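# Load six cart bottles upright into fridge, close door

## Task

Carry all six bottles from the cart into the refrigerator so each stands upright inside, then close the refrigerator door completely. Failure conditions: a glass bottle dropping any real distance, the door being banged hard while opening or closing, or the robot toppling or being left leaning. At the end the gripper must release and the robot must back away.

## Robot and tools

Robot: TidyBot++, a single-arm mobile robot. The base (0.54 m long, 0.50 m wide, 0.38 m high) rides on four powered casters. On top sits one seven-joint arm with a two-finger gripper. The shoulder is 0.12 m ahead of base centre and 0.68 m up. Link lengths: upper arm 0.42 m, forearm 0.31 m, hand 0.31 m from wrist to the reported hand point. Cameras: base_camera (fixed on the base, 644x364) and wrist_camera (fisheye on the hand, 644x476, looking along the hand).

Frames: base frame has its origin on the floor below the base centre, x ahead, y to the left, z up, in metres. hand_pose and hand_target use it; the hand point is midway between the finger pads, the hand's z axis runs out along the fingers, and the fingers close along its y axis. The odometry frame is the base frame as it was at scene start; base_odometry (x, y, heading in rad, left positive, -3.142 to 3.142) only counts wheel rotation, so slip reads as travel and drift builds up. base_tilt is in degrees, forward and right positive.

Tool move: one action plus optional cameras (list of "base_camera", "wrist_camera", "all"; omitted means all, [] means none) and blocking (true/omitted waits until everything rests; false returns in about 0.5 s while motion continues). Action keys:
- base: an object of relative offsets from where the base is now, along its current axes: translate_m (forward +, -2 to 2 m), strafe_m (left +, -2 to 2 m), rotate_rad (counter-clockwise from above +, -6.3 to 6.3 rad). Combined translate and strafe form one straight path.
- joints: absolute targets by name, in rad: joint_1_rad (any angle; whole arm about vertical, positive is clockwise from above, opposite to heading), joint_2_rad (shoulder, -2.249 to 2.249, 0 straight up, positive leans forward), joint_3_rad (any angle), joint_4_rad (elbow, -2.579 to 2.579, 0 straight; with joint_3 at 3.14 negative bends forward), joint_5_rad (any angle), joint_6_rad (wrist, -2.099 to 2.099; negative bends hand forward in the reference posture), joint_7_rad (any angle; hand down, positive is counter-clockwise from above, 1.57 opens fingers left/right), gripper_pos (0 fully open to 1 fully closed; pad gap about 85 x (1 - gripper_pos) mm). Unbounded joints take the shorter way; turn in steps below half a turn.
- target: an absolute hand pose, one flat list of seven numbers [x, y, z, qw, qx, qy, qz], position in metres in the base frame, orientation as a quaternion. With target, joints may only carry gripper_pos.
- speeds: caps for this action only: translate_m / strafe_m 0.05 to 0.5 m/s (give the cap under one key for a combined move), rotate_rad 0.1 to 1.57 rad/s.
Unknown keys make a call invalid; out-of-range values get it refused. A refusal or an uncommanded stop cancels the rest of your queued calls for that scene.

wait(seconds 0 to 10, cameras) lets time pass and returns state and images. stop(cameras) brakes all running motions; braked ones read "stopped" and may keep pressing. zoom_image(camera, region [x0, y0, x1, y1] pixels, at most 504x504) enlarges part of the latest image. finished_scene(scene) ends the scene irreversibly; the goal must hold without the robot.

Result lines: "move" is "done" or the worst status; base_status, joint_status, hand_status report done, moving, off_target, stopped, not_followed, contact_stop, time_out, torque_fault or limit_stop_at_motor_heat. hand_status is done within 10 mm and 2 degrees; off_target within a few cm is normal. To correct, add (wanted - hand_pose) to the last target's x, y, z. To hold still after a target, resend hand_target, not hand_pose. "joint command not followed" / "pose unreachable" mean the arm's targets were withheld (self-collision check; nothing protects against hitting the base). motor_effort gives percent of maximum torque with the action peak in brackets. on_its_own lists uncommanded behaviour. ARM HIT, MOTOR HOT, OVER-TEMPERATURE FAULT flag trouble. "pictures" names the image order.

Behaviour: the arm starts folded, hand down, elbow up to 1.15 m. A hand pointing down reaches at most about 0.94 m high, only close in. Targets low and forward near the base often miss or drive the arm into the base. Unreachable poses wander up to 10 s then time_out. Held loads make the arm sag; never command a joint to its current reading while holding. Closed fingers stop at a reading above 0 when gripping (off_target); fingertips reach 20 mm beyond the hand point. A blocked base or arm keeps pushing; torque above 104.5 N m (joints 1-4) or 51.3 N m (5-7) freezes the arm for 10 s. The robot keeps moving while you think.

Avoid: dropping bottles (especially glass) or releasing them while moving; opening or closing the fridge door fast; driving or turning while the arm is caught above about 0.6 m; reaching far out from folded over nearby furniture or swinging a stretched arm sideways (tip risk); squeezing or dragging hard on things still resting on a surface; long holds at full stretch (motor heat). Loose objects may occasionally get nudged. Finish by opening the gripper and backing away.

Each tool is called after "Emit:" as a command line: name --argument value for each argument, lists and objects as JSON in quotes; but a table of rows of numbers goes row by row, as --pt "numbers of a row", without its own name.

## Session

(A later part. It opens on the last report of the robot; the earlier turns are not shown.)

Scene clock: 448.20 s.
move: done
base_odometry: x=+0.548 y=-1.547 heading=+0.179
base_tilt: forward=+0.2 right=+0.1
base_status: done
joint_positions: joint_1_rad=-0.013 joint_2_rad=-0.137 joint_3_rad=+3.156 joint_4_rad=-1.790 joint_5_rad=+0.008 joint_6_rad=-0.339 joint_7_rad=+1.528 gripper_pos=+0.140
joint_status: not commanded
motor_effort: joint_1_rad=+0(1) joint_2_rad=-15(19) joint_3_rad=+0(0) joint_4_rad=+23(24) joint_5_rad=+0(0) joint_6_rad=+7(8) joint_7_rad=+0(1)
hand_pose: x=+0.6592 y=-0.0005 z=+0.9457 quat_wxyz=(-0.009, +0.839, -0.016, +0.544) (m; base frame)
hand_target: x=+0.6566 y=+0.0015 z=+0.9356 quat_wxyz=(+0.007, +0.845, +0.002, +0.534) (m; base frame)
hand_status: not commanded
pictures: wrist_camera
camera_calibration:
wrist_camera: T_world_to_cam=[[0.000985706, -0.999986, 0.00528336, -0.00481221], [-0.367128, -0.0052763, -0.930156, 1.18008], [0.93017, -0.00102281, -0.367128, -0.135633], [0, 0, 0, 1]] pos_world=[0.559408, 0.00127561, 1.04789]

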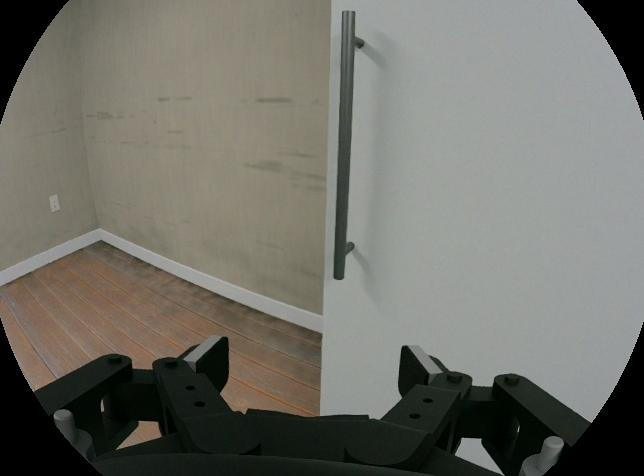

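Emit:
wait --seconds 0

Scene clock: 454.73 s.
base_odometry: x=+0.548 y=-1.547 heading=+0.179
base_tilt: forward=+0.2 right=+0.2
base_status: done
joint_positions: joint_1_rad=-0.013 joint_2_rad=-0.137 joint_3_rad=+3.156 joint_4_rad=-1.790 joint_5_rad=+0.008 joint_6_rad=-0.339 joint_7_rad=+1.528 gripper_pos=+0.140
joint_status: not commanded
motor_effort: joint_1_rad=+0(1) joint_2_rad=-15(19) joint_3_rad=+0(0) joint_4_rad=+23(24) joint_5_rad=+0(0) joint_6_rad=+8(8) joint_7_rad=-1(1)
hand_pose: x=+0.6592 y=-0.0005 z=+0.9457 quat_wxyz=(-0.009, +0.839, -0.016, +0.544) (m; base frame)
hand_target: x=+0.6566 y=+0.0015 z=+0.9356 quat_wxyz=(+0.007, +0.845, +0.002, +0.534) (m; base frame)
hand_status: not commanded
pictures: base_camera, wrist_camera
camera_calibration:
wrist_camera: T_world_to_cam=[[0.000985706, -0.999986, 0.00528336, -0.00481221], [-0.367128, -0.0052763, -0.930156, 1.18008], [0.93017, -0.00102281, -0.367128, -0.135633], [0, 0, 0, 1]] pos_world=[0.559408, 0.00127561, 1.04789]

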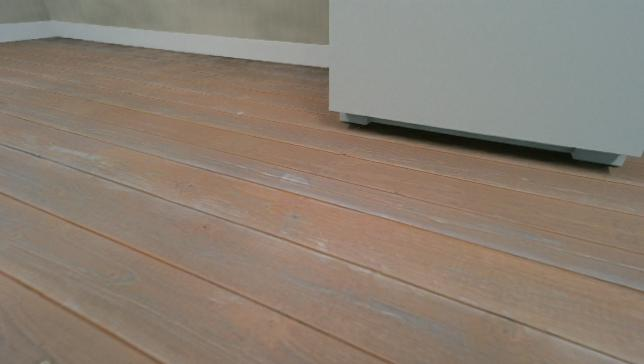

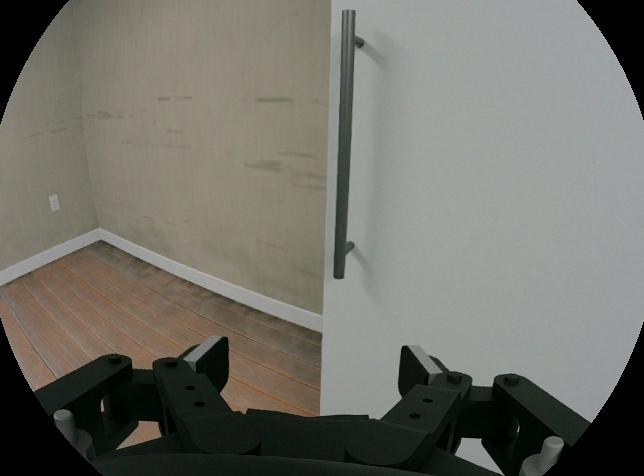

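Emit:
move --base '{"translate_m": 0.371, "strafe_m": 0.355, "rotate_rad": -0.524}' --joints '{"joint_1_rad": -0.01}'

Scene clock: 581.50 s.
move: done
base_odometry: x=+0.850 y=-1.131 heading=-0.346
base_tilt: forward=+0.2 right=+0.1
base_status: done
joint_positions: joint_1_rad=-0.012 joint_2_rad=-0.136 joint_3_rad=+3.148 joint_4_rad=-1.790 joint_5_rad=+0.008 joint_6_rad=-0.339 joint_7_rad=+1.528 gripper_pos=+0.140
joint_status: all done
motor_effort: joint_1_rad=+0(2) joint_2_rad=-16(18) joint_3_rad=+0(3) joint_4_rad=+23(23) joint_5_rad=+0(1) joint_6_rad=+8(8) joint_7_rad=-1(1)
hand_pose: x=+0.6593 y=+0.0031 z=+0.9452 quat_wxyz=(-0.010, +0.839, -0.013, +0.543) (m; base frame)
hand_target: x=+0.6565 y=-0.0050 z=+0.9356 quat_wxyz=(+0.010, +0.845, -0.003, +0.534) (m; base frame)
hand_status: not commanded
pictures: base_camera, wrist_camera
camera_calibration:
wrist_camera: T_world_to_cam=[[0.00724331, -0.999953, 0.00637824, -0.00632903], [-0.36781, -0.00859544, -0.929861, 1.17992], [0.929873, 0.00438929, -0.367856, -0.135024], [0, 0, 0, 1]] pos_world=[0.559588, 0.00440587, 1.04753]

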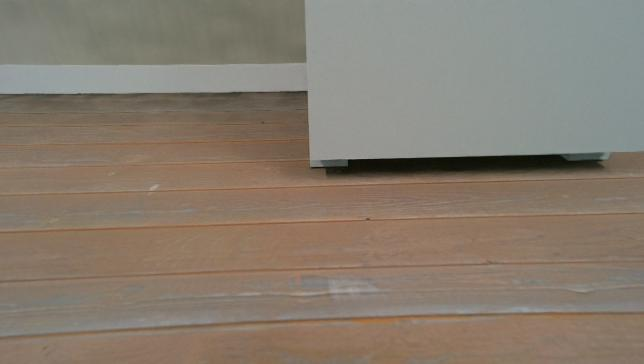

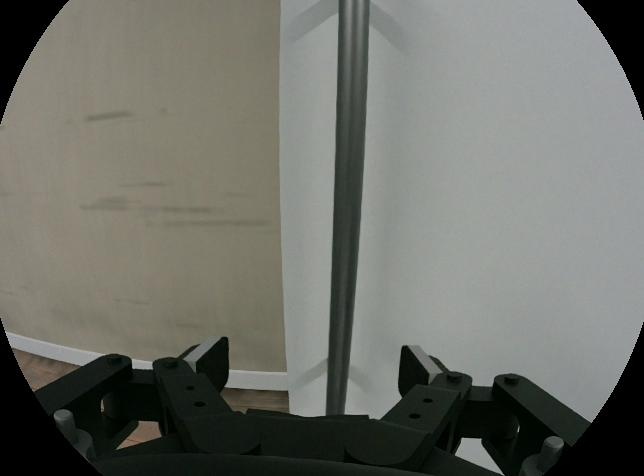

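Emit:
move --base '{"translate_m": 0.095, "strafe_m": -0.014}' --speeds '{"translate_m": 0.12}'

Scene clock: 598.40 s.
move: done
base_odometry: x=+0.935 y=-1.177 heading=-0.346
base_tilt: forward=+0.2 right=+0.1
base_status: done
joint_positions: joint_1_rad=-0.012 joint_2_rad=-0.132 joint_3_rad=+3.148 joint_4_rad=-1.790 joint_5_rad=+0.008 joint_6_rad=-0.339 joint_7_rad=+1.528 gripper_pos=+0.140
joint_status: not commanded
motor_effort: joint_1_rad=+0(0) joint_2_rad=-16(19) joint_3_rad=+0(1) joint_4_rad=+23(24) joint_5_rad=+0(1) joint_6_rad=+7(8) joint_7_rad=-1(1)
hand_pose: x=+0.6602 y=+0.0031 z=+0.9432 quat_wxyz=(-0.010, +0.840, -0.013, +0.542) (m; base frame)
hand_target: x=+0.6565 y=-0.0050 z=+0.9356 quat_wxyz=(+0.010, +0.845, -0.003, +0.534) (m; base frame)
hand_status: not commanded
pictures: base_camera, wrist_camera
camera_calibration:
wrist_camera: T_world_to_cam=[[0.00726677, -0.999953, 0.00639467, -0.00634302], [-0.371224, -0.00863547, -0.928503, 1.1794], [0.928515, 0.00437337, -0.371269, -0.132535], [0, 0, 0, 1]] pos_world=[0.560928, 0.00442159, 1.04591]

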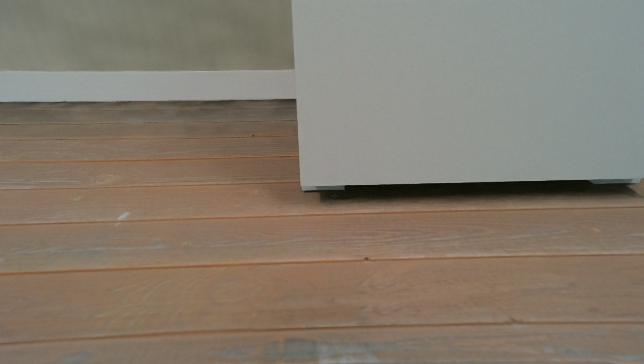

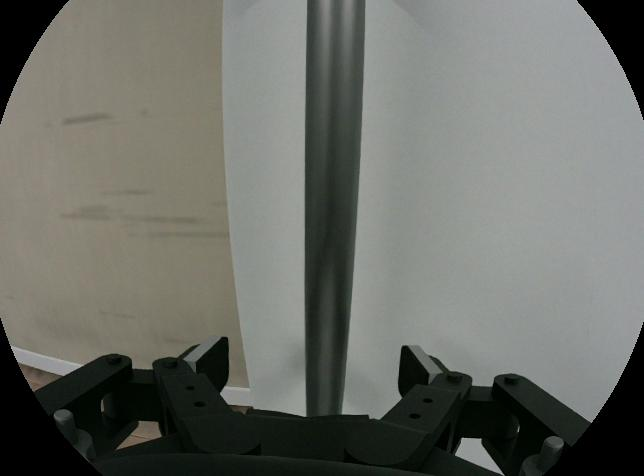

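Emit:
move --base '{"strafe_m": -0.004}' --joints '{"gripper_pos": 0.96}' --cameras '[]'

Emit:
move --base '{"translate_m": -0.1415, "strafe_m": -0.0455}' --speeds '{"translate_m": 0.12}'

Scene clock: 605.37 s.
move: off_target
base_odometry: x=+0.934 y=-1.180 heading=-0.345
base_tilt: forward=+0.2 right=+0.2
base_status: done
joint_positions: joint_1_rad=-0.011 joint_2_rad=-0.134 joint_3_rad=+3.150 joint_4_rad=-1.791 joint_5_rad=+0.009 joint_6_rad=-0.339 joint_7_rad=+1.528 gripper_pos=+0.846
joint_status: gripper_pos off_target (ended at +0.846, target +0.960)
motor_effort: joint_1_rad=+0(3) joint_2_rad=-17(17) joint_3_rad=-1(4) joint_4_rad=+23(27) joint_5_rad=-1(2) joint_6_rad=+7(11) joint_7_rad=-2(2)
hand_pose: x=+0.6598 y=+0.0013 z=+0.9435 quat_wxyz=(-0.009, +0.840, -0.014, +0.542) (m; base frame)
hand_target: x=+0.6565 y=-0.0050 z=+0.9356 quat_wxyz=(+0.010, +0.845, -0.003, +0.534) (m; base frame)
hand_status: not commanded
pictures: none
No camera images: "cameras" was empty.

Scene clock: 607.23 s.
move: done
base_odometry: x=+0.785 y=-1.175 heading=-0.345
base_tilt: forward=+0.2 right=+0.1
base_status: done
joint_positions: joint_1_rad=-0.011 joint_2_rad=-0.117 joint_3_rad=+3.147 joint_4_rad=-1.785 joint_5_rad=+0.009 joint_6_rad=-0.316 joint_7_rad=+1.528 gripper_pos=+0.848
joint_status: not commanded
motor_effort: joint_1_rad=+1(4) joint_2_rad=-19(31) joint_3_rad=+1(4) joint_4_rad=+21(24) joint_5_rad=-1(2) joint_6_rad=+5(8) joint_7_rad=-3(3)
hand_pose: x=+0.6679 y=+0.0035 z=+0.9446 quat_wxyz=(-0.010, +0.837, -0.013, +0.547) (m; base frame)
hand_target: x=+0.6565 y=-0.0050 z=+0.9356 quat_wxyz=(+0.010, +0.845, -0.003, +0.534) (m; base frame)
hand_status: not commanded
pictures: base_camera, wrist_camera
camera_calibration:
wrist_camera: T_world_to_cam=[[0.00799538, -0.999939, 0.007585, -0.00766566], [-0.358915, -0.00994948, -0.933317, 1.17988], [0.933336, 0.00473985, -0.358973, -0.153969], [0, 0, 0, 1]] pos_world=[0.567243, 0.00480377, 1.04599]

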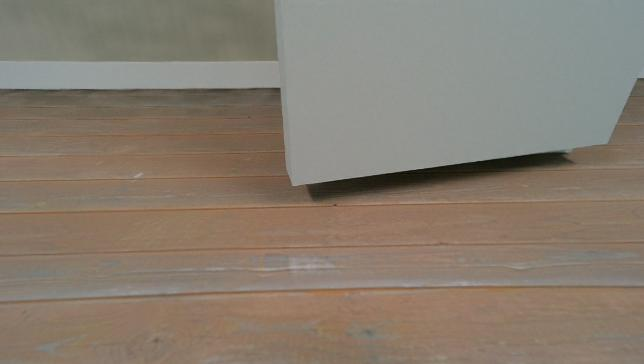

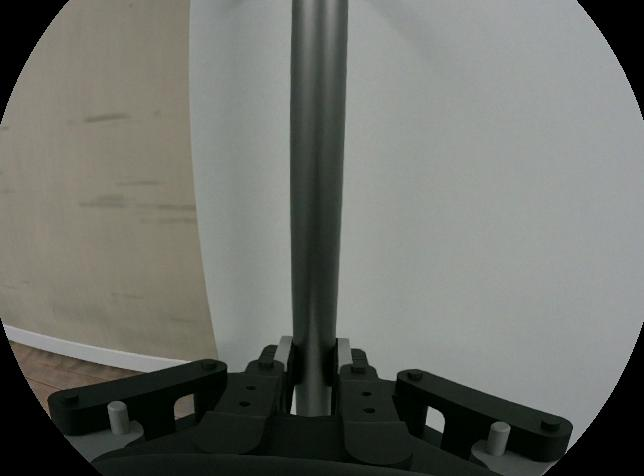

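Emit:
move --base '{"translate_m": -0.1248, "strafe_m": -0.0805}' --speeds '{"translate_m": 0.15}' --cameras '["wrist_camera"]'

Emit:
move --base '{"translate_m": -0.0998, "strafe_m": -0.1101}' --speeds '{"translate_m": 0.15}'

Scene clock: 613.33 s.
move: done
base_odometry: x=+0.641 y=-1.209 heading=-0.345
base_tilt: forward=+0.2 right=+0.1
base_status: done
joint_positions: joint_1_rad=-0.016 joint_2_rad=-0.120 joint_3_rad=+3.135 joint_4_rad=-1.785 joint_5_rad=+0.009 joint_6_rad=-0.316 joint_7_rad=+1.528 gripper_pos=+0.850
joint_status: not commanded
motor_effort: joint_1_rad=+3(6) joint_2_rad=-18(23) joint_3_rad=+3(7) joint_4_rad=+21(26) joint_5_rad=+0(1) joint_6_rad=+6(9) joint_7_rad=-2(3)
hand_pose: x=+0.6667 y=+0.0132 z=+0.9459 quat_wxyz=(-0.014, +0.836, -0.005, +0.548) (m; base frame)
hand_target: x=+0.6565 y=-0.0050 z=+0.9356 quat_wxyz=(+0.010, +0.845, -0.003, +0.534) (m; base frame)
hand_status: not commanded
pictures: wrist_camera
camera_calibration:
wrist_camera: T_world_to_cam=[[0.02511, -0.999643, 0.00910815, -0.0107644], [-0.356817, -0.017473, -0.934011, 1.18005], [0.933837, 0.0202031, -0.357128, -0.154755], [0, 0, 0, 1]] pos_world=[0.565849, 0.012985, 1.04701]

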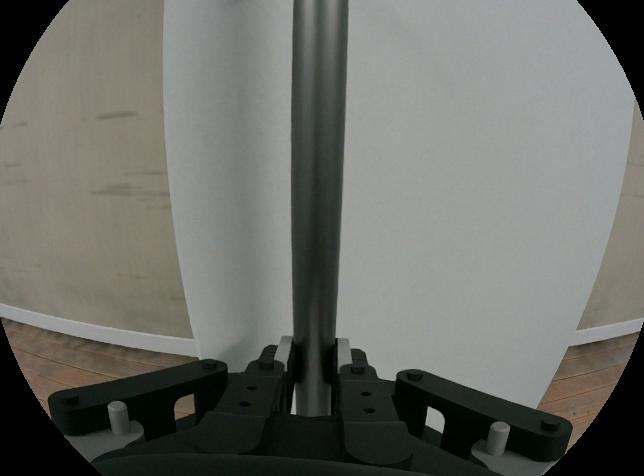

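Scene clock: 615.00 s.
move: done
base_odometry: x=+0.509 y=-1.279 heading=-0.345
base_tilt: forward=+0.2 right=+0.1
base_status: done
joint_positions: joint_1_rad=-0.028 joint_2_rad=-0.127 joint_3_rad=+3.124 joint_4_rad=-1.789 joint_5_rad=+0.009 joint_6_rad=-0.317 joint_7_rad=+1.528 gripper_pos=+0.853
joint_status: not commanded
motor_effort: joint_1_rad=+6(9) joint_2_rad=-17(22) joint_3_rad=+6(9) joint_4_rad=+22(25) joint_5_rad=+0(1) joint_6_rad=+6(10) joint_7_rad=-2(3)
hand_pose: x=+0.6637 y=+0.0259 z=+0.9469 quat_wxyz=(-0.020, +0.836, +0.005, +0.549) (m; base frame)
hand_target: x=+0.6565 y=-0.0050 z=+0.9356 quat_wxyz=(+0.010, +0.845, -0.003, +0.534) (m; base frame)
hand_status: not commanded
pictures: base_camera, wrist_camera
camera_calibration:
wrist_camera: T_world_to_cam=[[0.0477816, -0.998802, 0.0105337, -0.0144264], [-0.354585, -0.02682, -0.934639, 1.17948], [0.933802, 0.0409235, -0.355441, -0.153908], [0, 0, 0, 1]] pos_world=[0.562633, 0.0235229, 1.04783]

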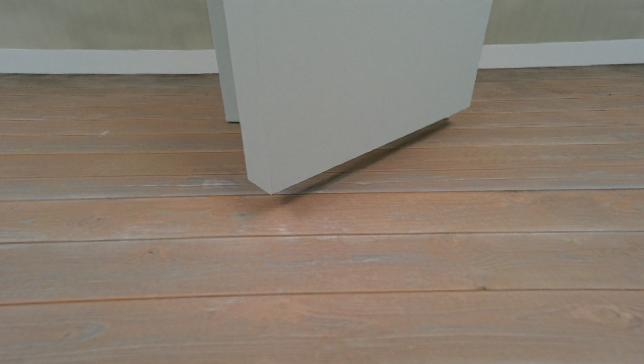

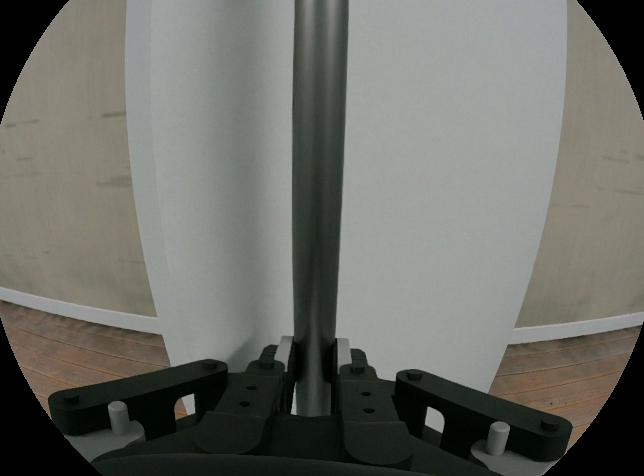

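Emit:
move --base '{"translate_m": -0.0615, "strafe_m": -0.05, "rotate_rad": -0.1396}' --speeds '{"translate_m": 0.1, "rotate_rad": 0.16}'

Emit:
move --base '{"translate_m": -0.0058, "strafe_m": -0.0675, "rotate_rad": -0.1222}' --speeds '{"translate_m": 0.1, "rotate_rad": 0.16}'

Scene clock: 630.70 s.
move: done
base_odometry: x=+0.434 y=-1.305 heading=-0.484
base_tilt: forward=+0.2 right=+0.1
base_status: done
joint_positions: joint_1_rad=-0.052 joint_2_rad=-0.157 joint_3_rad=+3.106 joint_4_rad=-1.807 joint_5_rad=+0.009 joint_6_rad=-0.334 joint_7_rad=+1.528 gripper_pos=+0.856
joint_status: not commanded
motor_effort: joint_1_rad=+9(14) joint_2_rad=-12(21) joint_3_rad=+10(15) joint_4_rad=+26(30) joint_5_rad=+2(3) joint_6_rad=+10(16) joint_7_rad=-2(3)
hand_pose: x=+0.6489 y=+0.0484 z=+0.9475 quat_wxyz=(-0.030, +0.837, +0.023, +0.546) (m; base frame)
hand_target: x=+0.6565 y=-0.0050 z=+0.9356 quat_wxyz=(+0.010, +0.845, -0.003, +0.534) (m; base frame)
hand_status: not commanded
pictures: base_camera, wrist_camera
camera_calibration:
wrist_camera: T_world_to_cam=[[0.0893733, -0.995902, 0.0138663, -0.021604], [-0.357306, -0.0450541, -0.9329, 1.17642], [0.929701, 0.0784219, -0.359868, -0.135792], [0, 0, 0, 1]] pos_world=[0.54852, 0.0421363, 1.04892]

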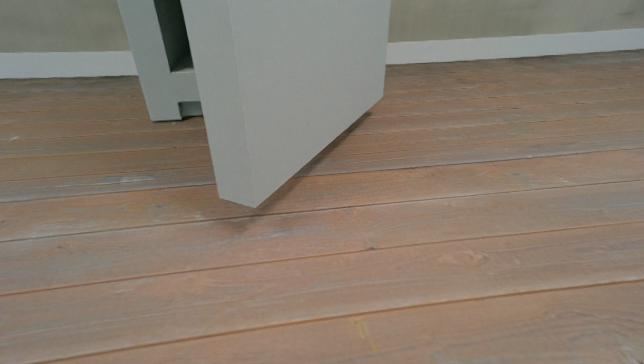

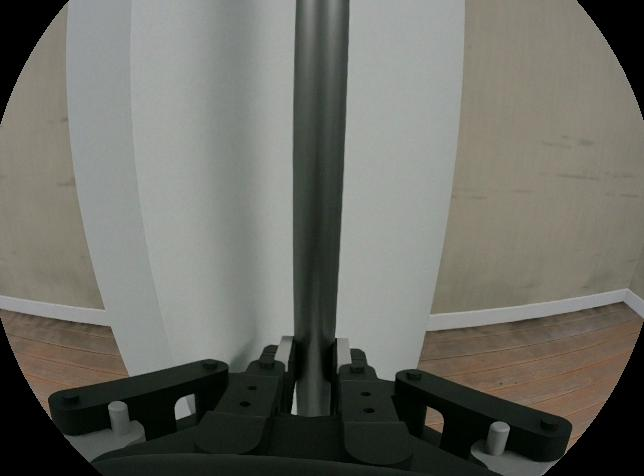

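Scene clock: 632.73 s.
move: done
base_odometry: x=+0.398 y=-1.362 heading=-0.606
base_tilt: forward=+0.2 right=+0.2
base_status: done
joint_positions: joint_1_rad=-0.034 joint_2_rad=-0.199 joint_3_rad=+3.126 joint_4_rad=-1.827 joint_5_rad=+0.013 joint_6_rad=-0.368 joint_7_rad=+1.528 gripper_pos=+0.866
joint_status: not commanded
motor_effort: joint_1_rad=+5(18) joint_2_rad=-3(14) joint_3_rad=+5(20) joint_4_rad=+31(36) joint_5_rad=+1(5) joint_6_rad=+16(20) joint_7_rad=-2(5)
hand_pose: x=+0.6324 y=+0.0264 z=+0.9480 quat_wxyz=(-0.019, +0.840, +0.008, +0.542) (m; base frame)
hand_target: x=+0.6565 y=-0.0050 z=+0.9356 quat_wxyz=(+0.010, +0.845, -0.003, +0.534) (m; base frame)
hand_status: not commanded
pictures: base_camera, wrist_camera
camera_calibration:
wrist_camera: T_world_to_cam=[[0.0518852, -0.998539, 0.0151047, -0.0194278], [-0.369371, -0.033241, -0.928687, 1.17337], [0.927833, 0.0426059, -0.370556, -0.106279], [0, 0, 0, 1]] pos_world=[0.533024, 0.0241326, 1.0506]

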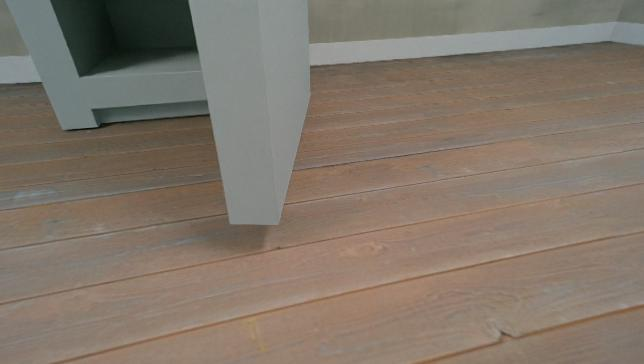

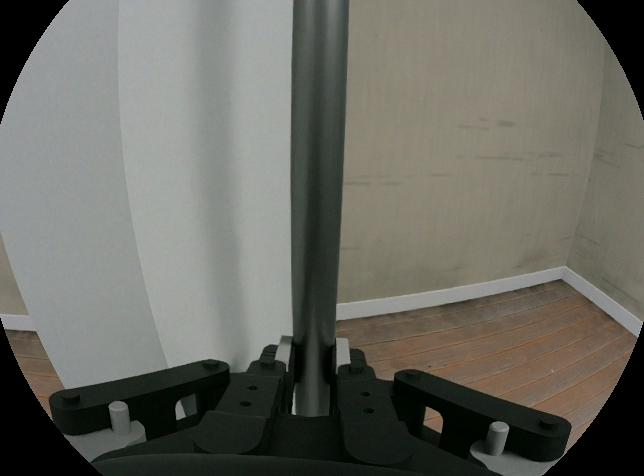

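Emit:
move --base '{"translate_m": 0.0, "strafe_m": -0.112}' --speeds '{"strafe_m": 0.1}'

Scene clock: 659.17 s.
move: done
base_odometry: x=+0.334 y=-1.454 heading=-0.606
base_tilt: forward=+0.2 right=+0.1
base_status: done
joint_positions: joint_1_rad=-0.076 joint_2_rad=-0.164 joint_3_rad=+3.074 joint_4_rad=-1.796 joint_5_rad=+0.013 joint_6_rad=-0.366 joint_7_rad=+1.528 gripper_pos=+0.866
joint_status: not commanded
motor_effort: joint_1_rad=+16(20) joint_2_rad=-12(12) joint_3_rad=+16(20) joint_4_rad=+20(31) joint_5_rad=+9(10) joint_6_rad=+5(17) joint_7_rad=+1(2)
hand_pose: x=+0.6408 y=+0.0779 z=+0.9480 quat_wxyz=(-0.040, +0.840, +0.049, +0.539) (m; base frame)
hand_target: x=+0.6565 y=-0.0050 z=+0.9356 quat_wxyz=(+0.010, +0.845, -0.003, +0.534) (m; base frame)
hand_status: not commanded
pictures: base_camera, wrist_camera
camera_calibration:
wrist_camera: T_world_to_cam=[[0.144355, -0.98926, 0.0229594, -0.0358141], [-0.367118, -0.0750883, -0.927139, 1.17851], [0.918905, 0.125408, -0.374014, -0.11374], [0, 0, 0, 1]] pos_world=[0.542338, 0.0673267, 1.05092]

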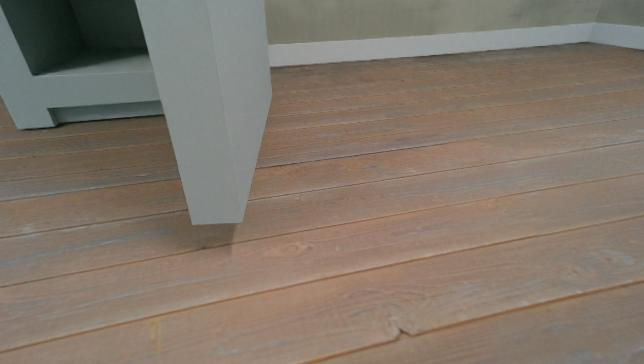

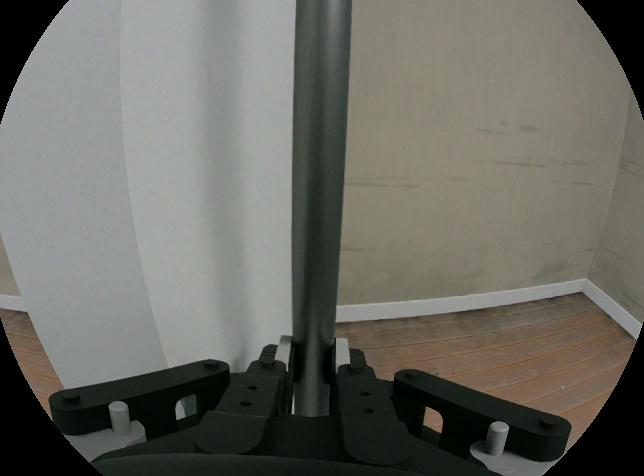

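Emit:
move --base '{"translate_m": -0.005, "strafe_m": -0.059, "rotate_rad": 0.209}' --speeds '{"strafe_m": 0.08, "rotate_rad": 0.25}'

Scene clock: 686.20 s.
move: done
base_odometry: x=+0.296 y=-1.500 heading=-0.398
base_tilt: forward=+0.2 right=+0.1
base_status: done
joint_positions: joint_1_rad=-0.010 joint_2_rad=-0.136 joint_3_rad=+3.156 joint_4_rad=-1.776 joint_5_rad=+0.016 joint_6_rad=-0.357 joint_7_rad=+1.528 gripper_pos=+0.866
joint_status: not commanded
motor_effort: joint_1_rad=-1(14) joint_2_rad=-16(18) joint_3_rad=-1(14) joint_4_rad=+18(21) joint_5_rad=-1(9) joint_6_rad=+4(6) joint_7_rad=-1(2)
hand_pose: x=+0.6592 y=-0.0033 z=+0.9482 quat_wxyz=(-0.005, +0.841, -0.015, +0.542) (m; base frame)
hand_target: x=+0.6565 y=-0.0050 z=+0.9356 quat_wxyz=(+0.010, +0.845, -0.003, +0.534) (m; base frame)
hand_status: not commanded
pictures: base_camera, wrist_camera
camera_calibration:
wrist_camera: T_world_to_cam=[[-0.00196345, -0.999909, 0.0133773, -0.0133435], [-0.372121, -0.011686, -0.928111, 1.18377], [0.928182, -0.00680028, -0.372064, -0.128777], [0, 0, 0, 1]] pos_world=[0.560009, -0.000384344, 1.05094]

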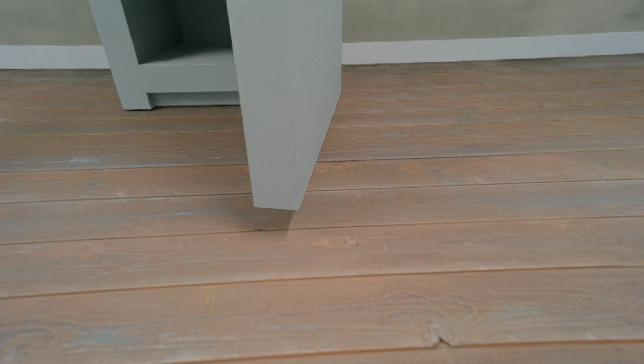

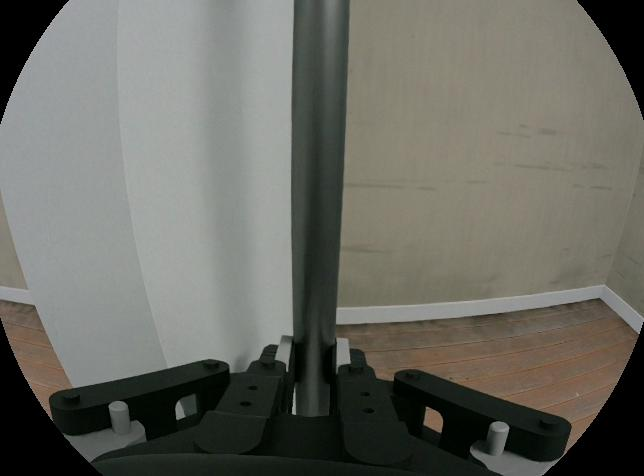

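Emit:
move --joints '{"gripper_pos": 0.66}' --cameras '["wrist_camera"]'

Emit:
wait --seconds 1.0

Scene clock: 693.13 s.
move: done
base_odometry: x=+0.296 y=-1.500 heading=-0.398
base_tilt: forward=+0.2 right=+0.1
base_status: not commanded
joint_positions: joint_1_rad=-0.010 joint_2_rad=-0.135 joint_3_rad=+3.146 joint_4_rad=-1.785 joint_5_rad=+0.016 joint_6_rad=-0.357 joint_7_rad=+1.528 gripper_pos=+0.660
joint_status: all done
motor_effort: joint_1_rad=+2(4) joint_2_rad=-16(18) joint_3_rad=+2(5) joint_4_rad=+23(24) joint_5_rad=+1(1) joint_6_rad=+7(8) joint_7_rad=-1(2)
hand_pose: x=+0.6579 y=+0.0024 z=+0.9427 quat_wxyz=(-0.007, +0.843, -0.011, +0.538) (m; base frame)
hand_target: x=+0.6565 y=-0.0050 z=+0.9356 quat_wxyz=(+0.010, +0.845, -0.003, +0.534) (m; base frame)
hand_status: not commanded
pictures: wrist_camera
camera_calibration:
wrist_camera: T_world_to_cam=[[0.00819441, -0.999858, 0.0147019, -0.0154393], [-0.380514, -0.0167142, -0.924624, 1.18052], [0.924739, 0.00198246, -0.380597, -0.119274], [0, 0, 0, 1]] pos_world=[0.559626, 0.00453066, 1.04636]

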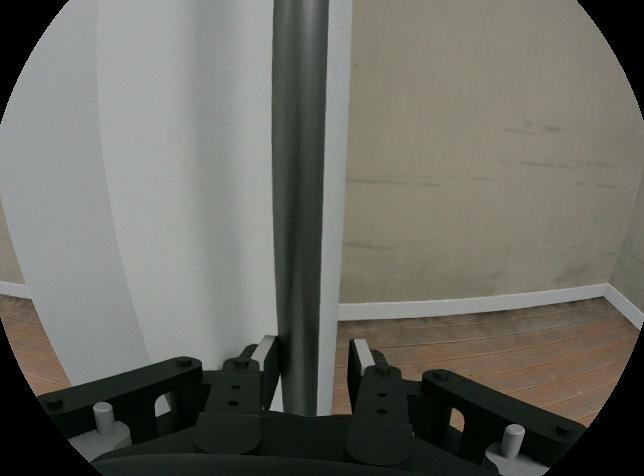

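Scene clock: 694.13 s.
base_odometry: x=+0.296 y=-1.500 heading=-0.398
base_tilt: forward=+0.2 right=+0.1
base_status: not commanded
joint_positions: joint_1_rad=-0.010 joint_2_rad=-0.135 joint_3_rad=+3.146 joint_4_rad=-1.785 joint_5_rad=+0.016 joint_6_rad=-0.357 joint_7_rad=+1.528 gripper_pos=+0.660
joint_status: all done
motor_effort: joint_1_rad=+2(4) joint_2_rad=-16(18) joint_3_rad=+2(5) joint_4_rad=+22(24) joint_5_rad=+0(1) joint_6_rad=+7(8) joint_7_rad=-1(2)
hand_pose: x=+0.6579 y=+0.0024 z=+0.9427 quat_wxyz=(-0.007, +0.843, -0.011, +0.538) (m; base frame)
hand_target: x=+0.6565 y=-0.0050 z=+0.9356 quat_wxyz=(+0.010, +0.845, -0.003, +0.534) (m; base frame)
hand_status: not commanded
wait: 1.00 s; at rest by 0.27 s
pictures: base_camera, wrist_camera
camera_calibration:
wrist_camera: T_world_to_cam=[[0.00819441, -0.999858, 0.0147019, -0.0154393], [-0.380514, -0.0167142, -0.924624, 1.18052], [0.924739, 0.00198246, -0.380597, -0.119274], [0, 0, 0, 1]] pos_world=[0.559626, 0.00453066, 1.04636]

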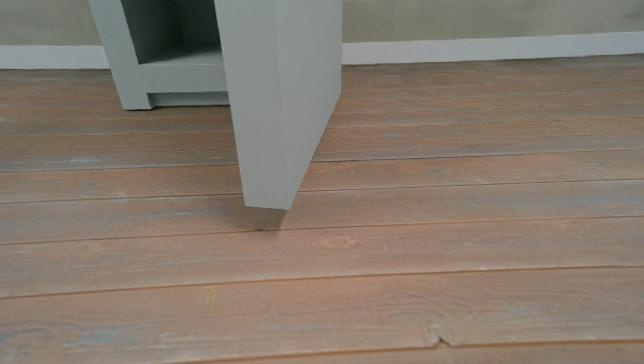

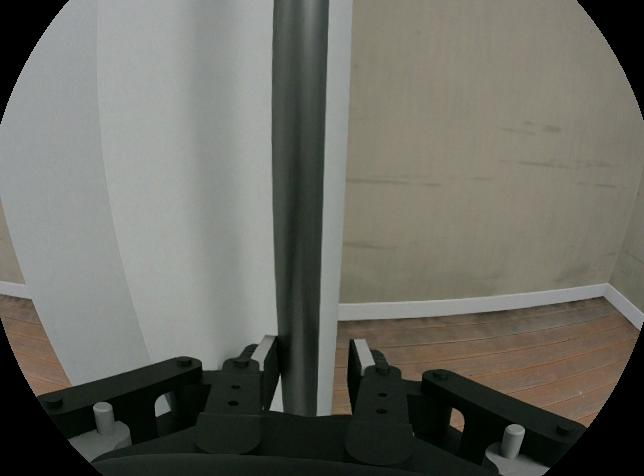

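Emit:
move --base '{"strafe_m": 0.02}' --speeds '{"strafe_m": 0.1}'

Scene clock: 700.73 s.
move: done
base_odometry: x=+0.304 y=-1.481 heading=-0.397
base_tilt: forward=+0.2 right=+0.1
base_status: done
joint_positions: joint_1_rad=-0.012 joint_2_rad=-0.135 joint_3_rad=+3.140 joint_4_rad=-1.785 joint_5_rad=+0.016 joint_6_rad=-0.357 joint_7_rad=+1.528 gripper_pos=+0.660
joint_status: not commanded
motor_effort: joint_1_rad=+2(4) joint_2_rad=-17(17) joint_3_rad=+2(4) joint_4_rad=+23(23) joint_5_rad=+1(1) joint_6_rad=+7(8) joint_7_rad=-1(1)
hand_pose: x=+0.6578 y=+0.0069 z=+0.9427 quat_wxyz=(-0.009, +0.843, -0.007, +0.538) (m; base frame)
hand_target: x=+0.6565 y=-0.0050 z=+0.9356 quat_wxyz=(+0.010, +0.845, -0.003, +0.534) (m; base frame)
hand_status: not commanded
pictures: base_camera, wrist_camera
camera_calibration:
wrist_camera: T_world_to_cam=[[0.0161604, -0.999749, 0.0155186, -0.0169439], [-0.380358, -0.0205006, -0.924612, 1.18045], [0.924698, 0.00903943, -0.380594, -0.11921], [0, 0, 0, 1]] pos_world=[0.559501, 0.00833789, 1.04635]

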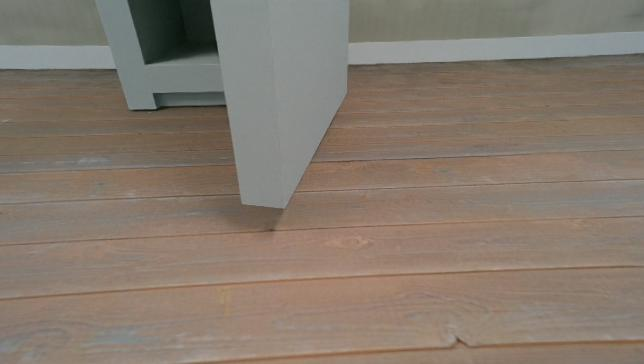

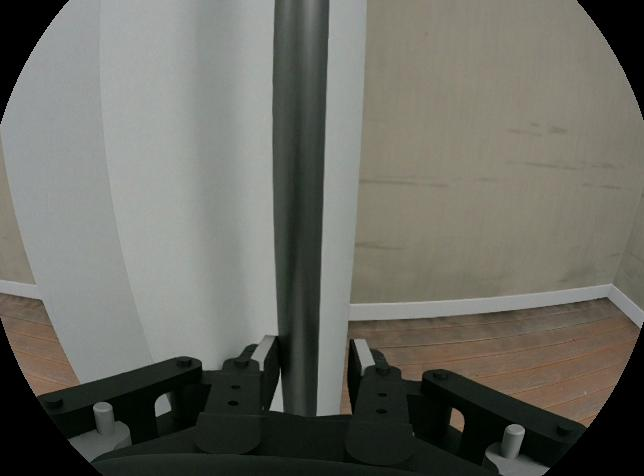

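Emit:
move --base '{"translate_m": 0.039, "strafe_m": -0.038}' --joints '{"joint_1_rad": 0.07}' --speeds '{"strafe_m": 0.08}' --cameras '["wrist_camera"]'

Emit:
move --joints '{"joint_1_rad": 0.14}' --cameras '[]'

Emit:
move --joints '{"joint_1_rad": 0.21}'

Scene clock: 783.23 s.
move: off_target
base_odometry: x=+0.325 y=-1.531 heading=-0.397
base_tilt: forward=+0.2 right=+0.1
base_status: done
joint_positions: joint_1_rad=+0.014 joint_2_rad=-0.182 joint_3_rad=+3.103 joint_4_rad=-1.819 joint_5_rad=+0.016 joint_6_rad=-0.369 joint_7_rad=+1.528 gripper_pos=+0.660
joint_status: joint_1_rad off_target (ended at +0.014, target +0.070)
motor_effort: joint_1_rad=+10(12) joint_2_rad=-6(16) joint_3_rad=+11(13) joint_4_rad=+30(32) joint_5_rad=+4(5) joint_6_rad=+14(18) joint_7_rad=-1(2)
hand_pose: x=+0.6380 y=+0.0133 z=+0.9435 quat_wxyz=(-0.008, +0.843, -0.002, +0.538) (m; base frame)
hand_target: x=+0.6544 y=-0.0479 z=+0.9356 quat_wxyz=(+0.031, +0.844, -0.037, +0.533) (m; base frame)
hand_status: not commanded
pictures: wrist_camera
camera_calibration:
wrist_camera: T_world_to_cam=[[0.0254655, -0.999428, 0.022259, -0.0225568], [-0.379849, -0.03027, -0.924553, 1.1736], [0.924698, 0.0150891, -0.380402, -0.100942], [0, 0, 0, 1]] pos_world=[0.539706, 0.0145041, 1.04716]

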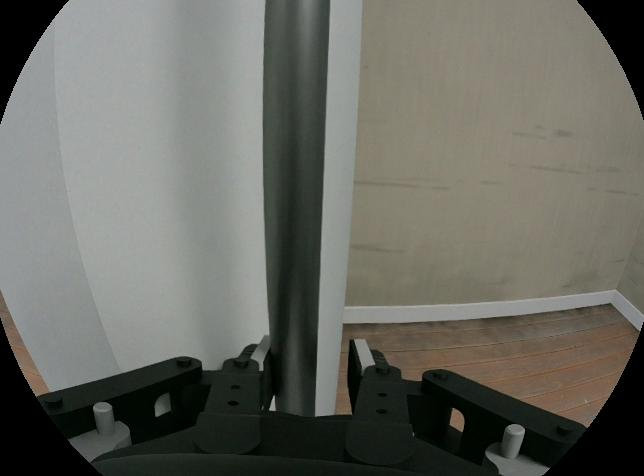

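Scene clock: 784.03 s.
move: off_target
base_odometry: x=+0.325 y=-1.531 heading=-0.397
base_tilt: forward=+0.2 right=+0.1
base_status: not commanded
joint_positions: joint_1_rad=+0.041 joint_2_rad=-0.183 joint_3_rad=+3.083 joint_4_rad=-1.819 joint_5_rad=+0.016 joint_6_rad=-0.369 joint_7_rad=+1.528 gripper_pos=+0.659
joint_status: joint_1_rad off_target (ended at +0.041, target +0.140)
motor_effort: joint_1_rad=+15(15) joint_2_rad=-5(7) joint_3_rad=+16(16) joint_4_rad=+29(31) joint_5_rad=+8(8) joint_6_rad=+13(16) joint_7_rad=+0(2)
hand_pose: x=+0.6377 y=+0.0111 z=+0.9436 quat_wxyz=(-0.005, +0.843, -0.003, +0.538) (m; base frame)
hand_target: x=+0.6498 y=-0.0852 z=+0.9356 quat_wxyz=(+0.050, +0.843, -0.067, +0.532) (m; base frame)
hand_status: not commanded
pictures: none
No camera images: "cameras" was empty.

Scene clock: 784.83 s.
move: off_target
base_odometry: x=+0.325 y=-1.531 heading=-0.397
base_tilt: forward=+0.2 right=+0.1
base_status: not commanded
joint_positions: joint_1_rad=+0.077 joint_2_rad=-0.184 joint_3_rad=+3.053 joint_4_rad=-1.819 joint_5_rad=+0.016 joint_6_rad=-0.369 joint_7_rad=+1.528 gripper_pos=+0.659
joint_status: joint_1_rad off_target (ended at +0.077, target +0.210)
motor_effort: joint_1_rad=+22(22) joint_2_rad=-3(4) joint_3_rad=+22(23) joint_4_rad=+28(30) joint_5_rad=+13(13) joint_6_rad=+12(14) joint_7_rad=+2(2)
hand_pose: x=+0.6374 y=+0.0088 z=+0.9437 quat_wxyz=(-0.001, +0.843, -0.005, +0.538) (m; base frame)
hand_target: x=+0.6425 y=-0.1222 z=+0.9356 quat_wxyz=(+0.068, +0.840, -0.096, +0.530) (m; base frame)
hand_status: not commanded
pictures: base_camera, wrist_camera
camera_calibration:
wrist_camera: T_world_to_cam=[[0.0120388, -0.999434, 0.0314284, -0.0271703], [-0.379659, -0.0336457, -0.924515, 1.17319], [0.925048, -0.000802085, -0.379849, -0.100805], [0, 0, 0, 1]] pos_world=[0.53899, 0.0122372, 1.0472]

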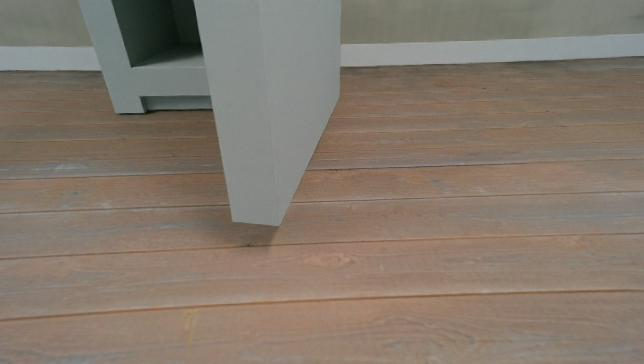

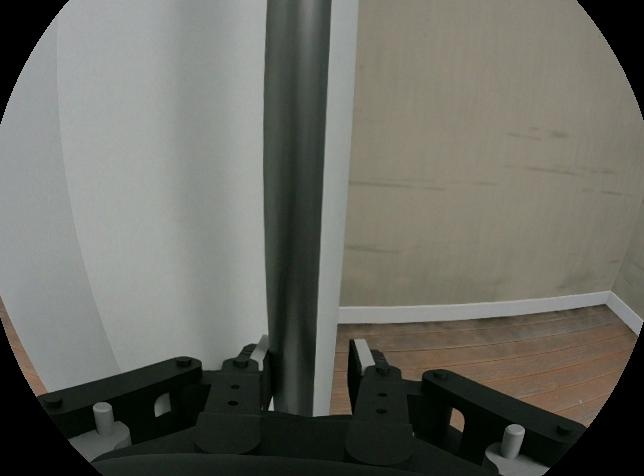

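Emit:
move --joints '{"joint_1_rad": -0.01}' --cameras '[]'

Emit:
move --joints '{"gripper_pos": 0.96}' --cameras '["wrist_camera"]'

Emit:
move --base '{"translate_m": -0.0092, "strafe_m": 0.1713, "rotate_rad": 0.052}' --speeds '{"strafe_m": 0.13}' --cameras '["wrist_camera"]'

Scene clock: 1067.70 s.
move: done
base_odometry: x=+0.325 y=-1.531 heading=-0.397
base_tilt: forward=+0.2 right=+0.1
base_status: not commanded
joint_positions: joint_1_rad=-0.006 joint_2_rad=-0.182 joint_3_rad=+3.117 joint_4_rad=-1.819 joint_5_rad=+0.018 joint_6_rad=-0.369 joint_7_rad=+1.528 gripper_pos=+0.659
joint_status: all done
motor_effort: joint_1_rad=+5(23) joint_2_rad=-8(9) joint_3_rad=+5(22) joint_4_rad=+27(29) joint_5_rad=+2(13) joint_6_rad=+12(14) joint_7_rad=-1(3)
hand_pose: x=+0.6382 y=+0.0158 z=+0.9435 quat_wxyz=(-0.010, +0.843, +0.001, +0.538) (m; base frame)
hand_target: x=+0.6565 y=-0.0050 z=+0.9356 quat_wxyz=(+0.010, +0.845, -0.003, +0.534) (m; base frame)
hand_status: not commanded
pictures: none
No camera images: "cameras" was empty.

Scene clock: 1068.53 s.
move: off_target
base_odometry: x=+0.325 y=-1.531 heading=-0.397
base_tilt: forward=+0.2 right=+0.1
base_status: not commanded
joint_positions: joint_1_rad=-0.031 joint_2_rad=-0.182 joint_3_rad=+3.118 joint_4_rad=-1.818 joint_5_rad=+0.019 joint_6_rad=-0.370 joint_7_rad=+1.528 gripper_pos=+0.837
joint_status: gripper_pos off_target (ended at +0.837, target +0.960)
motor_effort: joint_1_rad=+6(10) joint_2_rad=-5(8) joint_3_rad=+6(10) joint_4_rad=+28(31) joint_5_rad=+2(8) joint_6_rad=+14(18) joint_7_rad=+0(2)
hand_pose: x=+0.6379 y=+0.0288 z=+0.9439 quat_wxyz=(-0.017, +0.843, +0.012, +0.538) (m; base frame)
hand_target: x=+0.6565 y=-0.0050 z=+0.9356 quat_wxyz=(+0.010, +0.845, -0.003, +0.534) (m; base frame)
hand_status: not commanded
pictures: wrist_camera
camera_calibration:
wrist_camera: T_world_to_cam=[[0.0573831, -0.998095, 0.0226553, -0.0278506], [-0.378503, -0.0427484, -0.924612, 1.1739], [0.92382, 0.044482, -0.380235, -0.101352], [0, 0, 0, 1]] pos_world=[0.539552, 0.026893, 1.04749]

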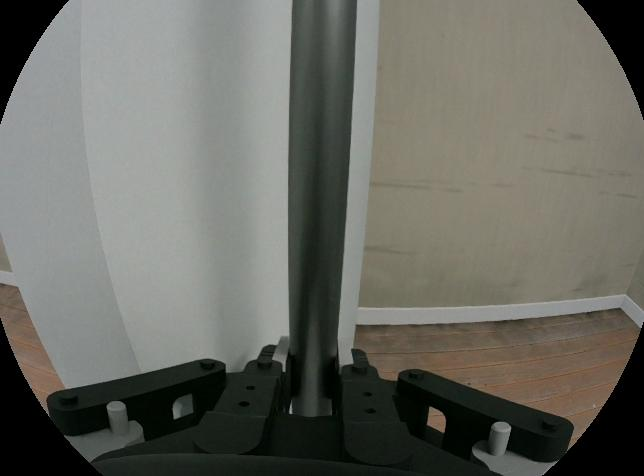

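Scene clock: 1070.50 s.
move: done
base_odometry: x=+0.383 y=-1.369 heading=-0.345
base_tilt: forward=+0.2 right=+0.1
base_status: done
joint_positions: joint_1_rad=-0.005 joint_2_rad=-0.103 joint_3_rad=+3.168 joint_4_rad=-1.762 joint_5_rad=+0.020 joint_6_rad=-0.338 joint_7_rad=+1.528 gripper_pos=+0.838
joint_status: not commanded
motor_effort: joint_1_rad=-4(5) joint_2_rad=-23(25) joint_3_rad=-5(6) joint_4_rad=+16(29) joint_5_rad=-2(2) joint_6_rad=+0(14) joint_7_rad=-1(2)
hand_pose: x=+0.6725 y=-0.0129 z=+0.9440 quat_wxyz=(+0.001, +0.840, -0.021, +0.541) (m; base frame)
hand_target: x=+0.6565 y=-0.0050 z=+0.9356 quat_wxyz=(+0.010, +0.845, -0.003, +0.534) (m; base frame)
hand_status: not commanded
pictures: wrist_camera
camera_calibration:
wrist_camera: T_world_to_cam=[[-0.0176799, -0.999707, 0.0165146, -0.0152605], [-0.372485, -0.00874254, -0.927997, 1.18488], [0.92787, -0.0225583, -0.372221, -0.142596], [0, 0, 0, 1]] pos_world=[0.573392, -0.0081138, 1.04674]

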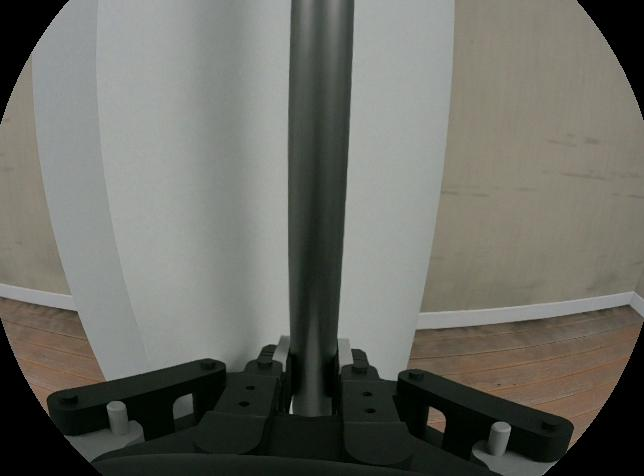

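Emit:
move --base '{"translate_m": 0.0732, "strafe_m": 0.1333}' --speeds '{"strafe_m": 0.15}' --cameras '[]'

Emit:
move --base '{"translate_m": 0.1053, "strafe_m": 0.1098}' --speeds '{"strafe_m": 0.15}' --cameras '[]'

Emit:
move --base '{"translate_m": 0.1301, "strafe_m": 0.0788}' --speeds '{"translate_m": 0.15}'

Scene clock: 1252.80 s.
move: done
base_odometry: x=+0.497 y=-1.269 heading=-0.345
base_tilt: forward=+0.2 right=+0.2
base_status: done
joint_positions: joint_1_rad=+0.002 joint_2_rad=-0.112 joint_3_rad=+3.164 joint_4_rad=-1.771 joint_5_rad=+0.020 joint_6_rad=-0.337 joint_7_rad=+1.528 gripper_pos=+0.839
joint_status: not commanded
motor_effort: joint_1_rad=-4(7) joint_2_rad=-20(24) joint_3_rad=-4(7) joint_4_rad=+19(24) joint_5_rad=-2(2) joint_6_rad=+3(8) joint_7_rad=-1(1)
hand_pose: x=+0.6687 y=-0.0147 z=+0.9435 quat_wxyz=(+0.002, +0.840, -0.023, +0.542) (m; base frame)
hand_target: x=+0.6565 y=-0.0050 z=+0.9356 quat_wxyz=(+0.010, +0.845, -0.003, +0.534) (m; base frame)
hand_status: not commanded
pictures: none
No camera images: "cameras" was empty.

Scene clock: 1254.47 s.
move: done
base_odometry: x=+0.634 y=-1.201 heading=-0.345
base_tilt: forward=+0.2 right=+0.1
base_status: done
joint_positions: joint_1_rad=+0.002 joint_2_rad=-0.117 joint_3_rad=+3.164 joint_4_rad=-1.778 joint_5_rad=+0.020 joint_6_rad=-0.337 joint_7_rad=+1.528 gripper_pos=+0.842
joint_status: not commanded
motor_effort: joint_1_rad=-3(6) joint_2_rad=-19(23) joint_3_rad=-3(6) joint_4_rad=+20(26) joint_5_rad=-1(2) joint_6_rad=+4(10) joint_7_rad=-1(1)
hand_pose: x=+0.6664 y=-0.0145 z=+0.9425 quat_wxyz=(+0.002, +0.841, -0.022, +0.541) (m; base frame)
hand_target: x=+0.6565 y=-0.0050 z=+0.9356 quat_wxyz=(+0.010, +0.845, -0.003, +0.534) (m; base frame)
hand_status: not commanded
pictures: none
No camera images: "cameras" was empty.

Scene clock: 1256.17 s.
move: done
base_odometry: x=+0.783 y=-1.170 heading=-0.345
base_tilt: forward=+0.2 right=+0.1
base_status: done
joint_positions: joint_1_rad=+0.002 joint_2_rad=-0.119 joint_3_rad=+3.164 joint_4_rad=-1.782 joint_5_rad=+0.020 joint_6_rad=-0.337 joint_7_rad=+1.528 gripper_pos=+0.844
joint_status: not commanded
motor_effort: joint_1_rad=-4(5) joint_2_rad=-18(22) joint_3_rad=-4(5) joint_4_rad=+21(26) joint_5_rad=-1(2) joint_6_rad=+5(10) joint_7_rad=-1(1)
hand_pose: x=+0.6652 y=-0.0148 z=+0.9413 quat_wxyz=(+0.002, +0.841, -0.023, +0.540) (m; base frame)
hand_target: x=+0.6565 y=-0.0050 z=+0.9356 quat_wxyz=(+0.010, +0.845, -0.003, +0.534) (m; base frame)
hand_status: not commanded
pictures: base_camera, wrist_camera
camera_calibration:
wrist_camera: T_world_to_cam=[[-0.0212785, -0.999638, 0.0164667, -0.0147569], [-0.374719, -0.0072956, -0.92711, 1.1803], [0.926894, -0.0258979, -0.374428, -0.13414], [0, 0, 0, 1]] pos_world=[0.566299, -0.00961447, 1.04428]

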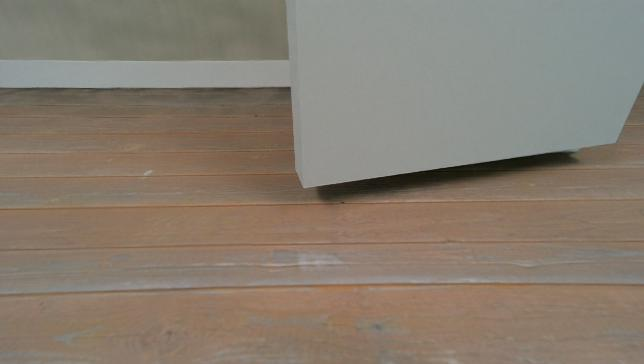

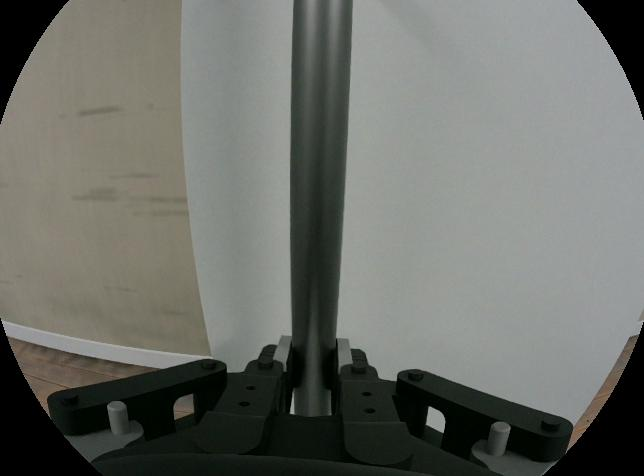

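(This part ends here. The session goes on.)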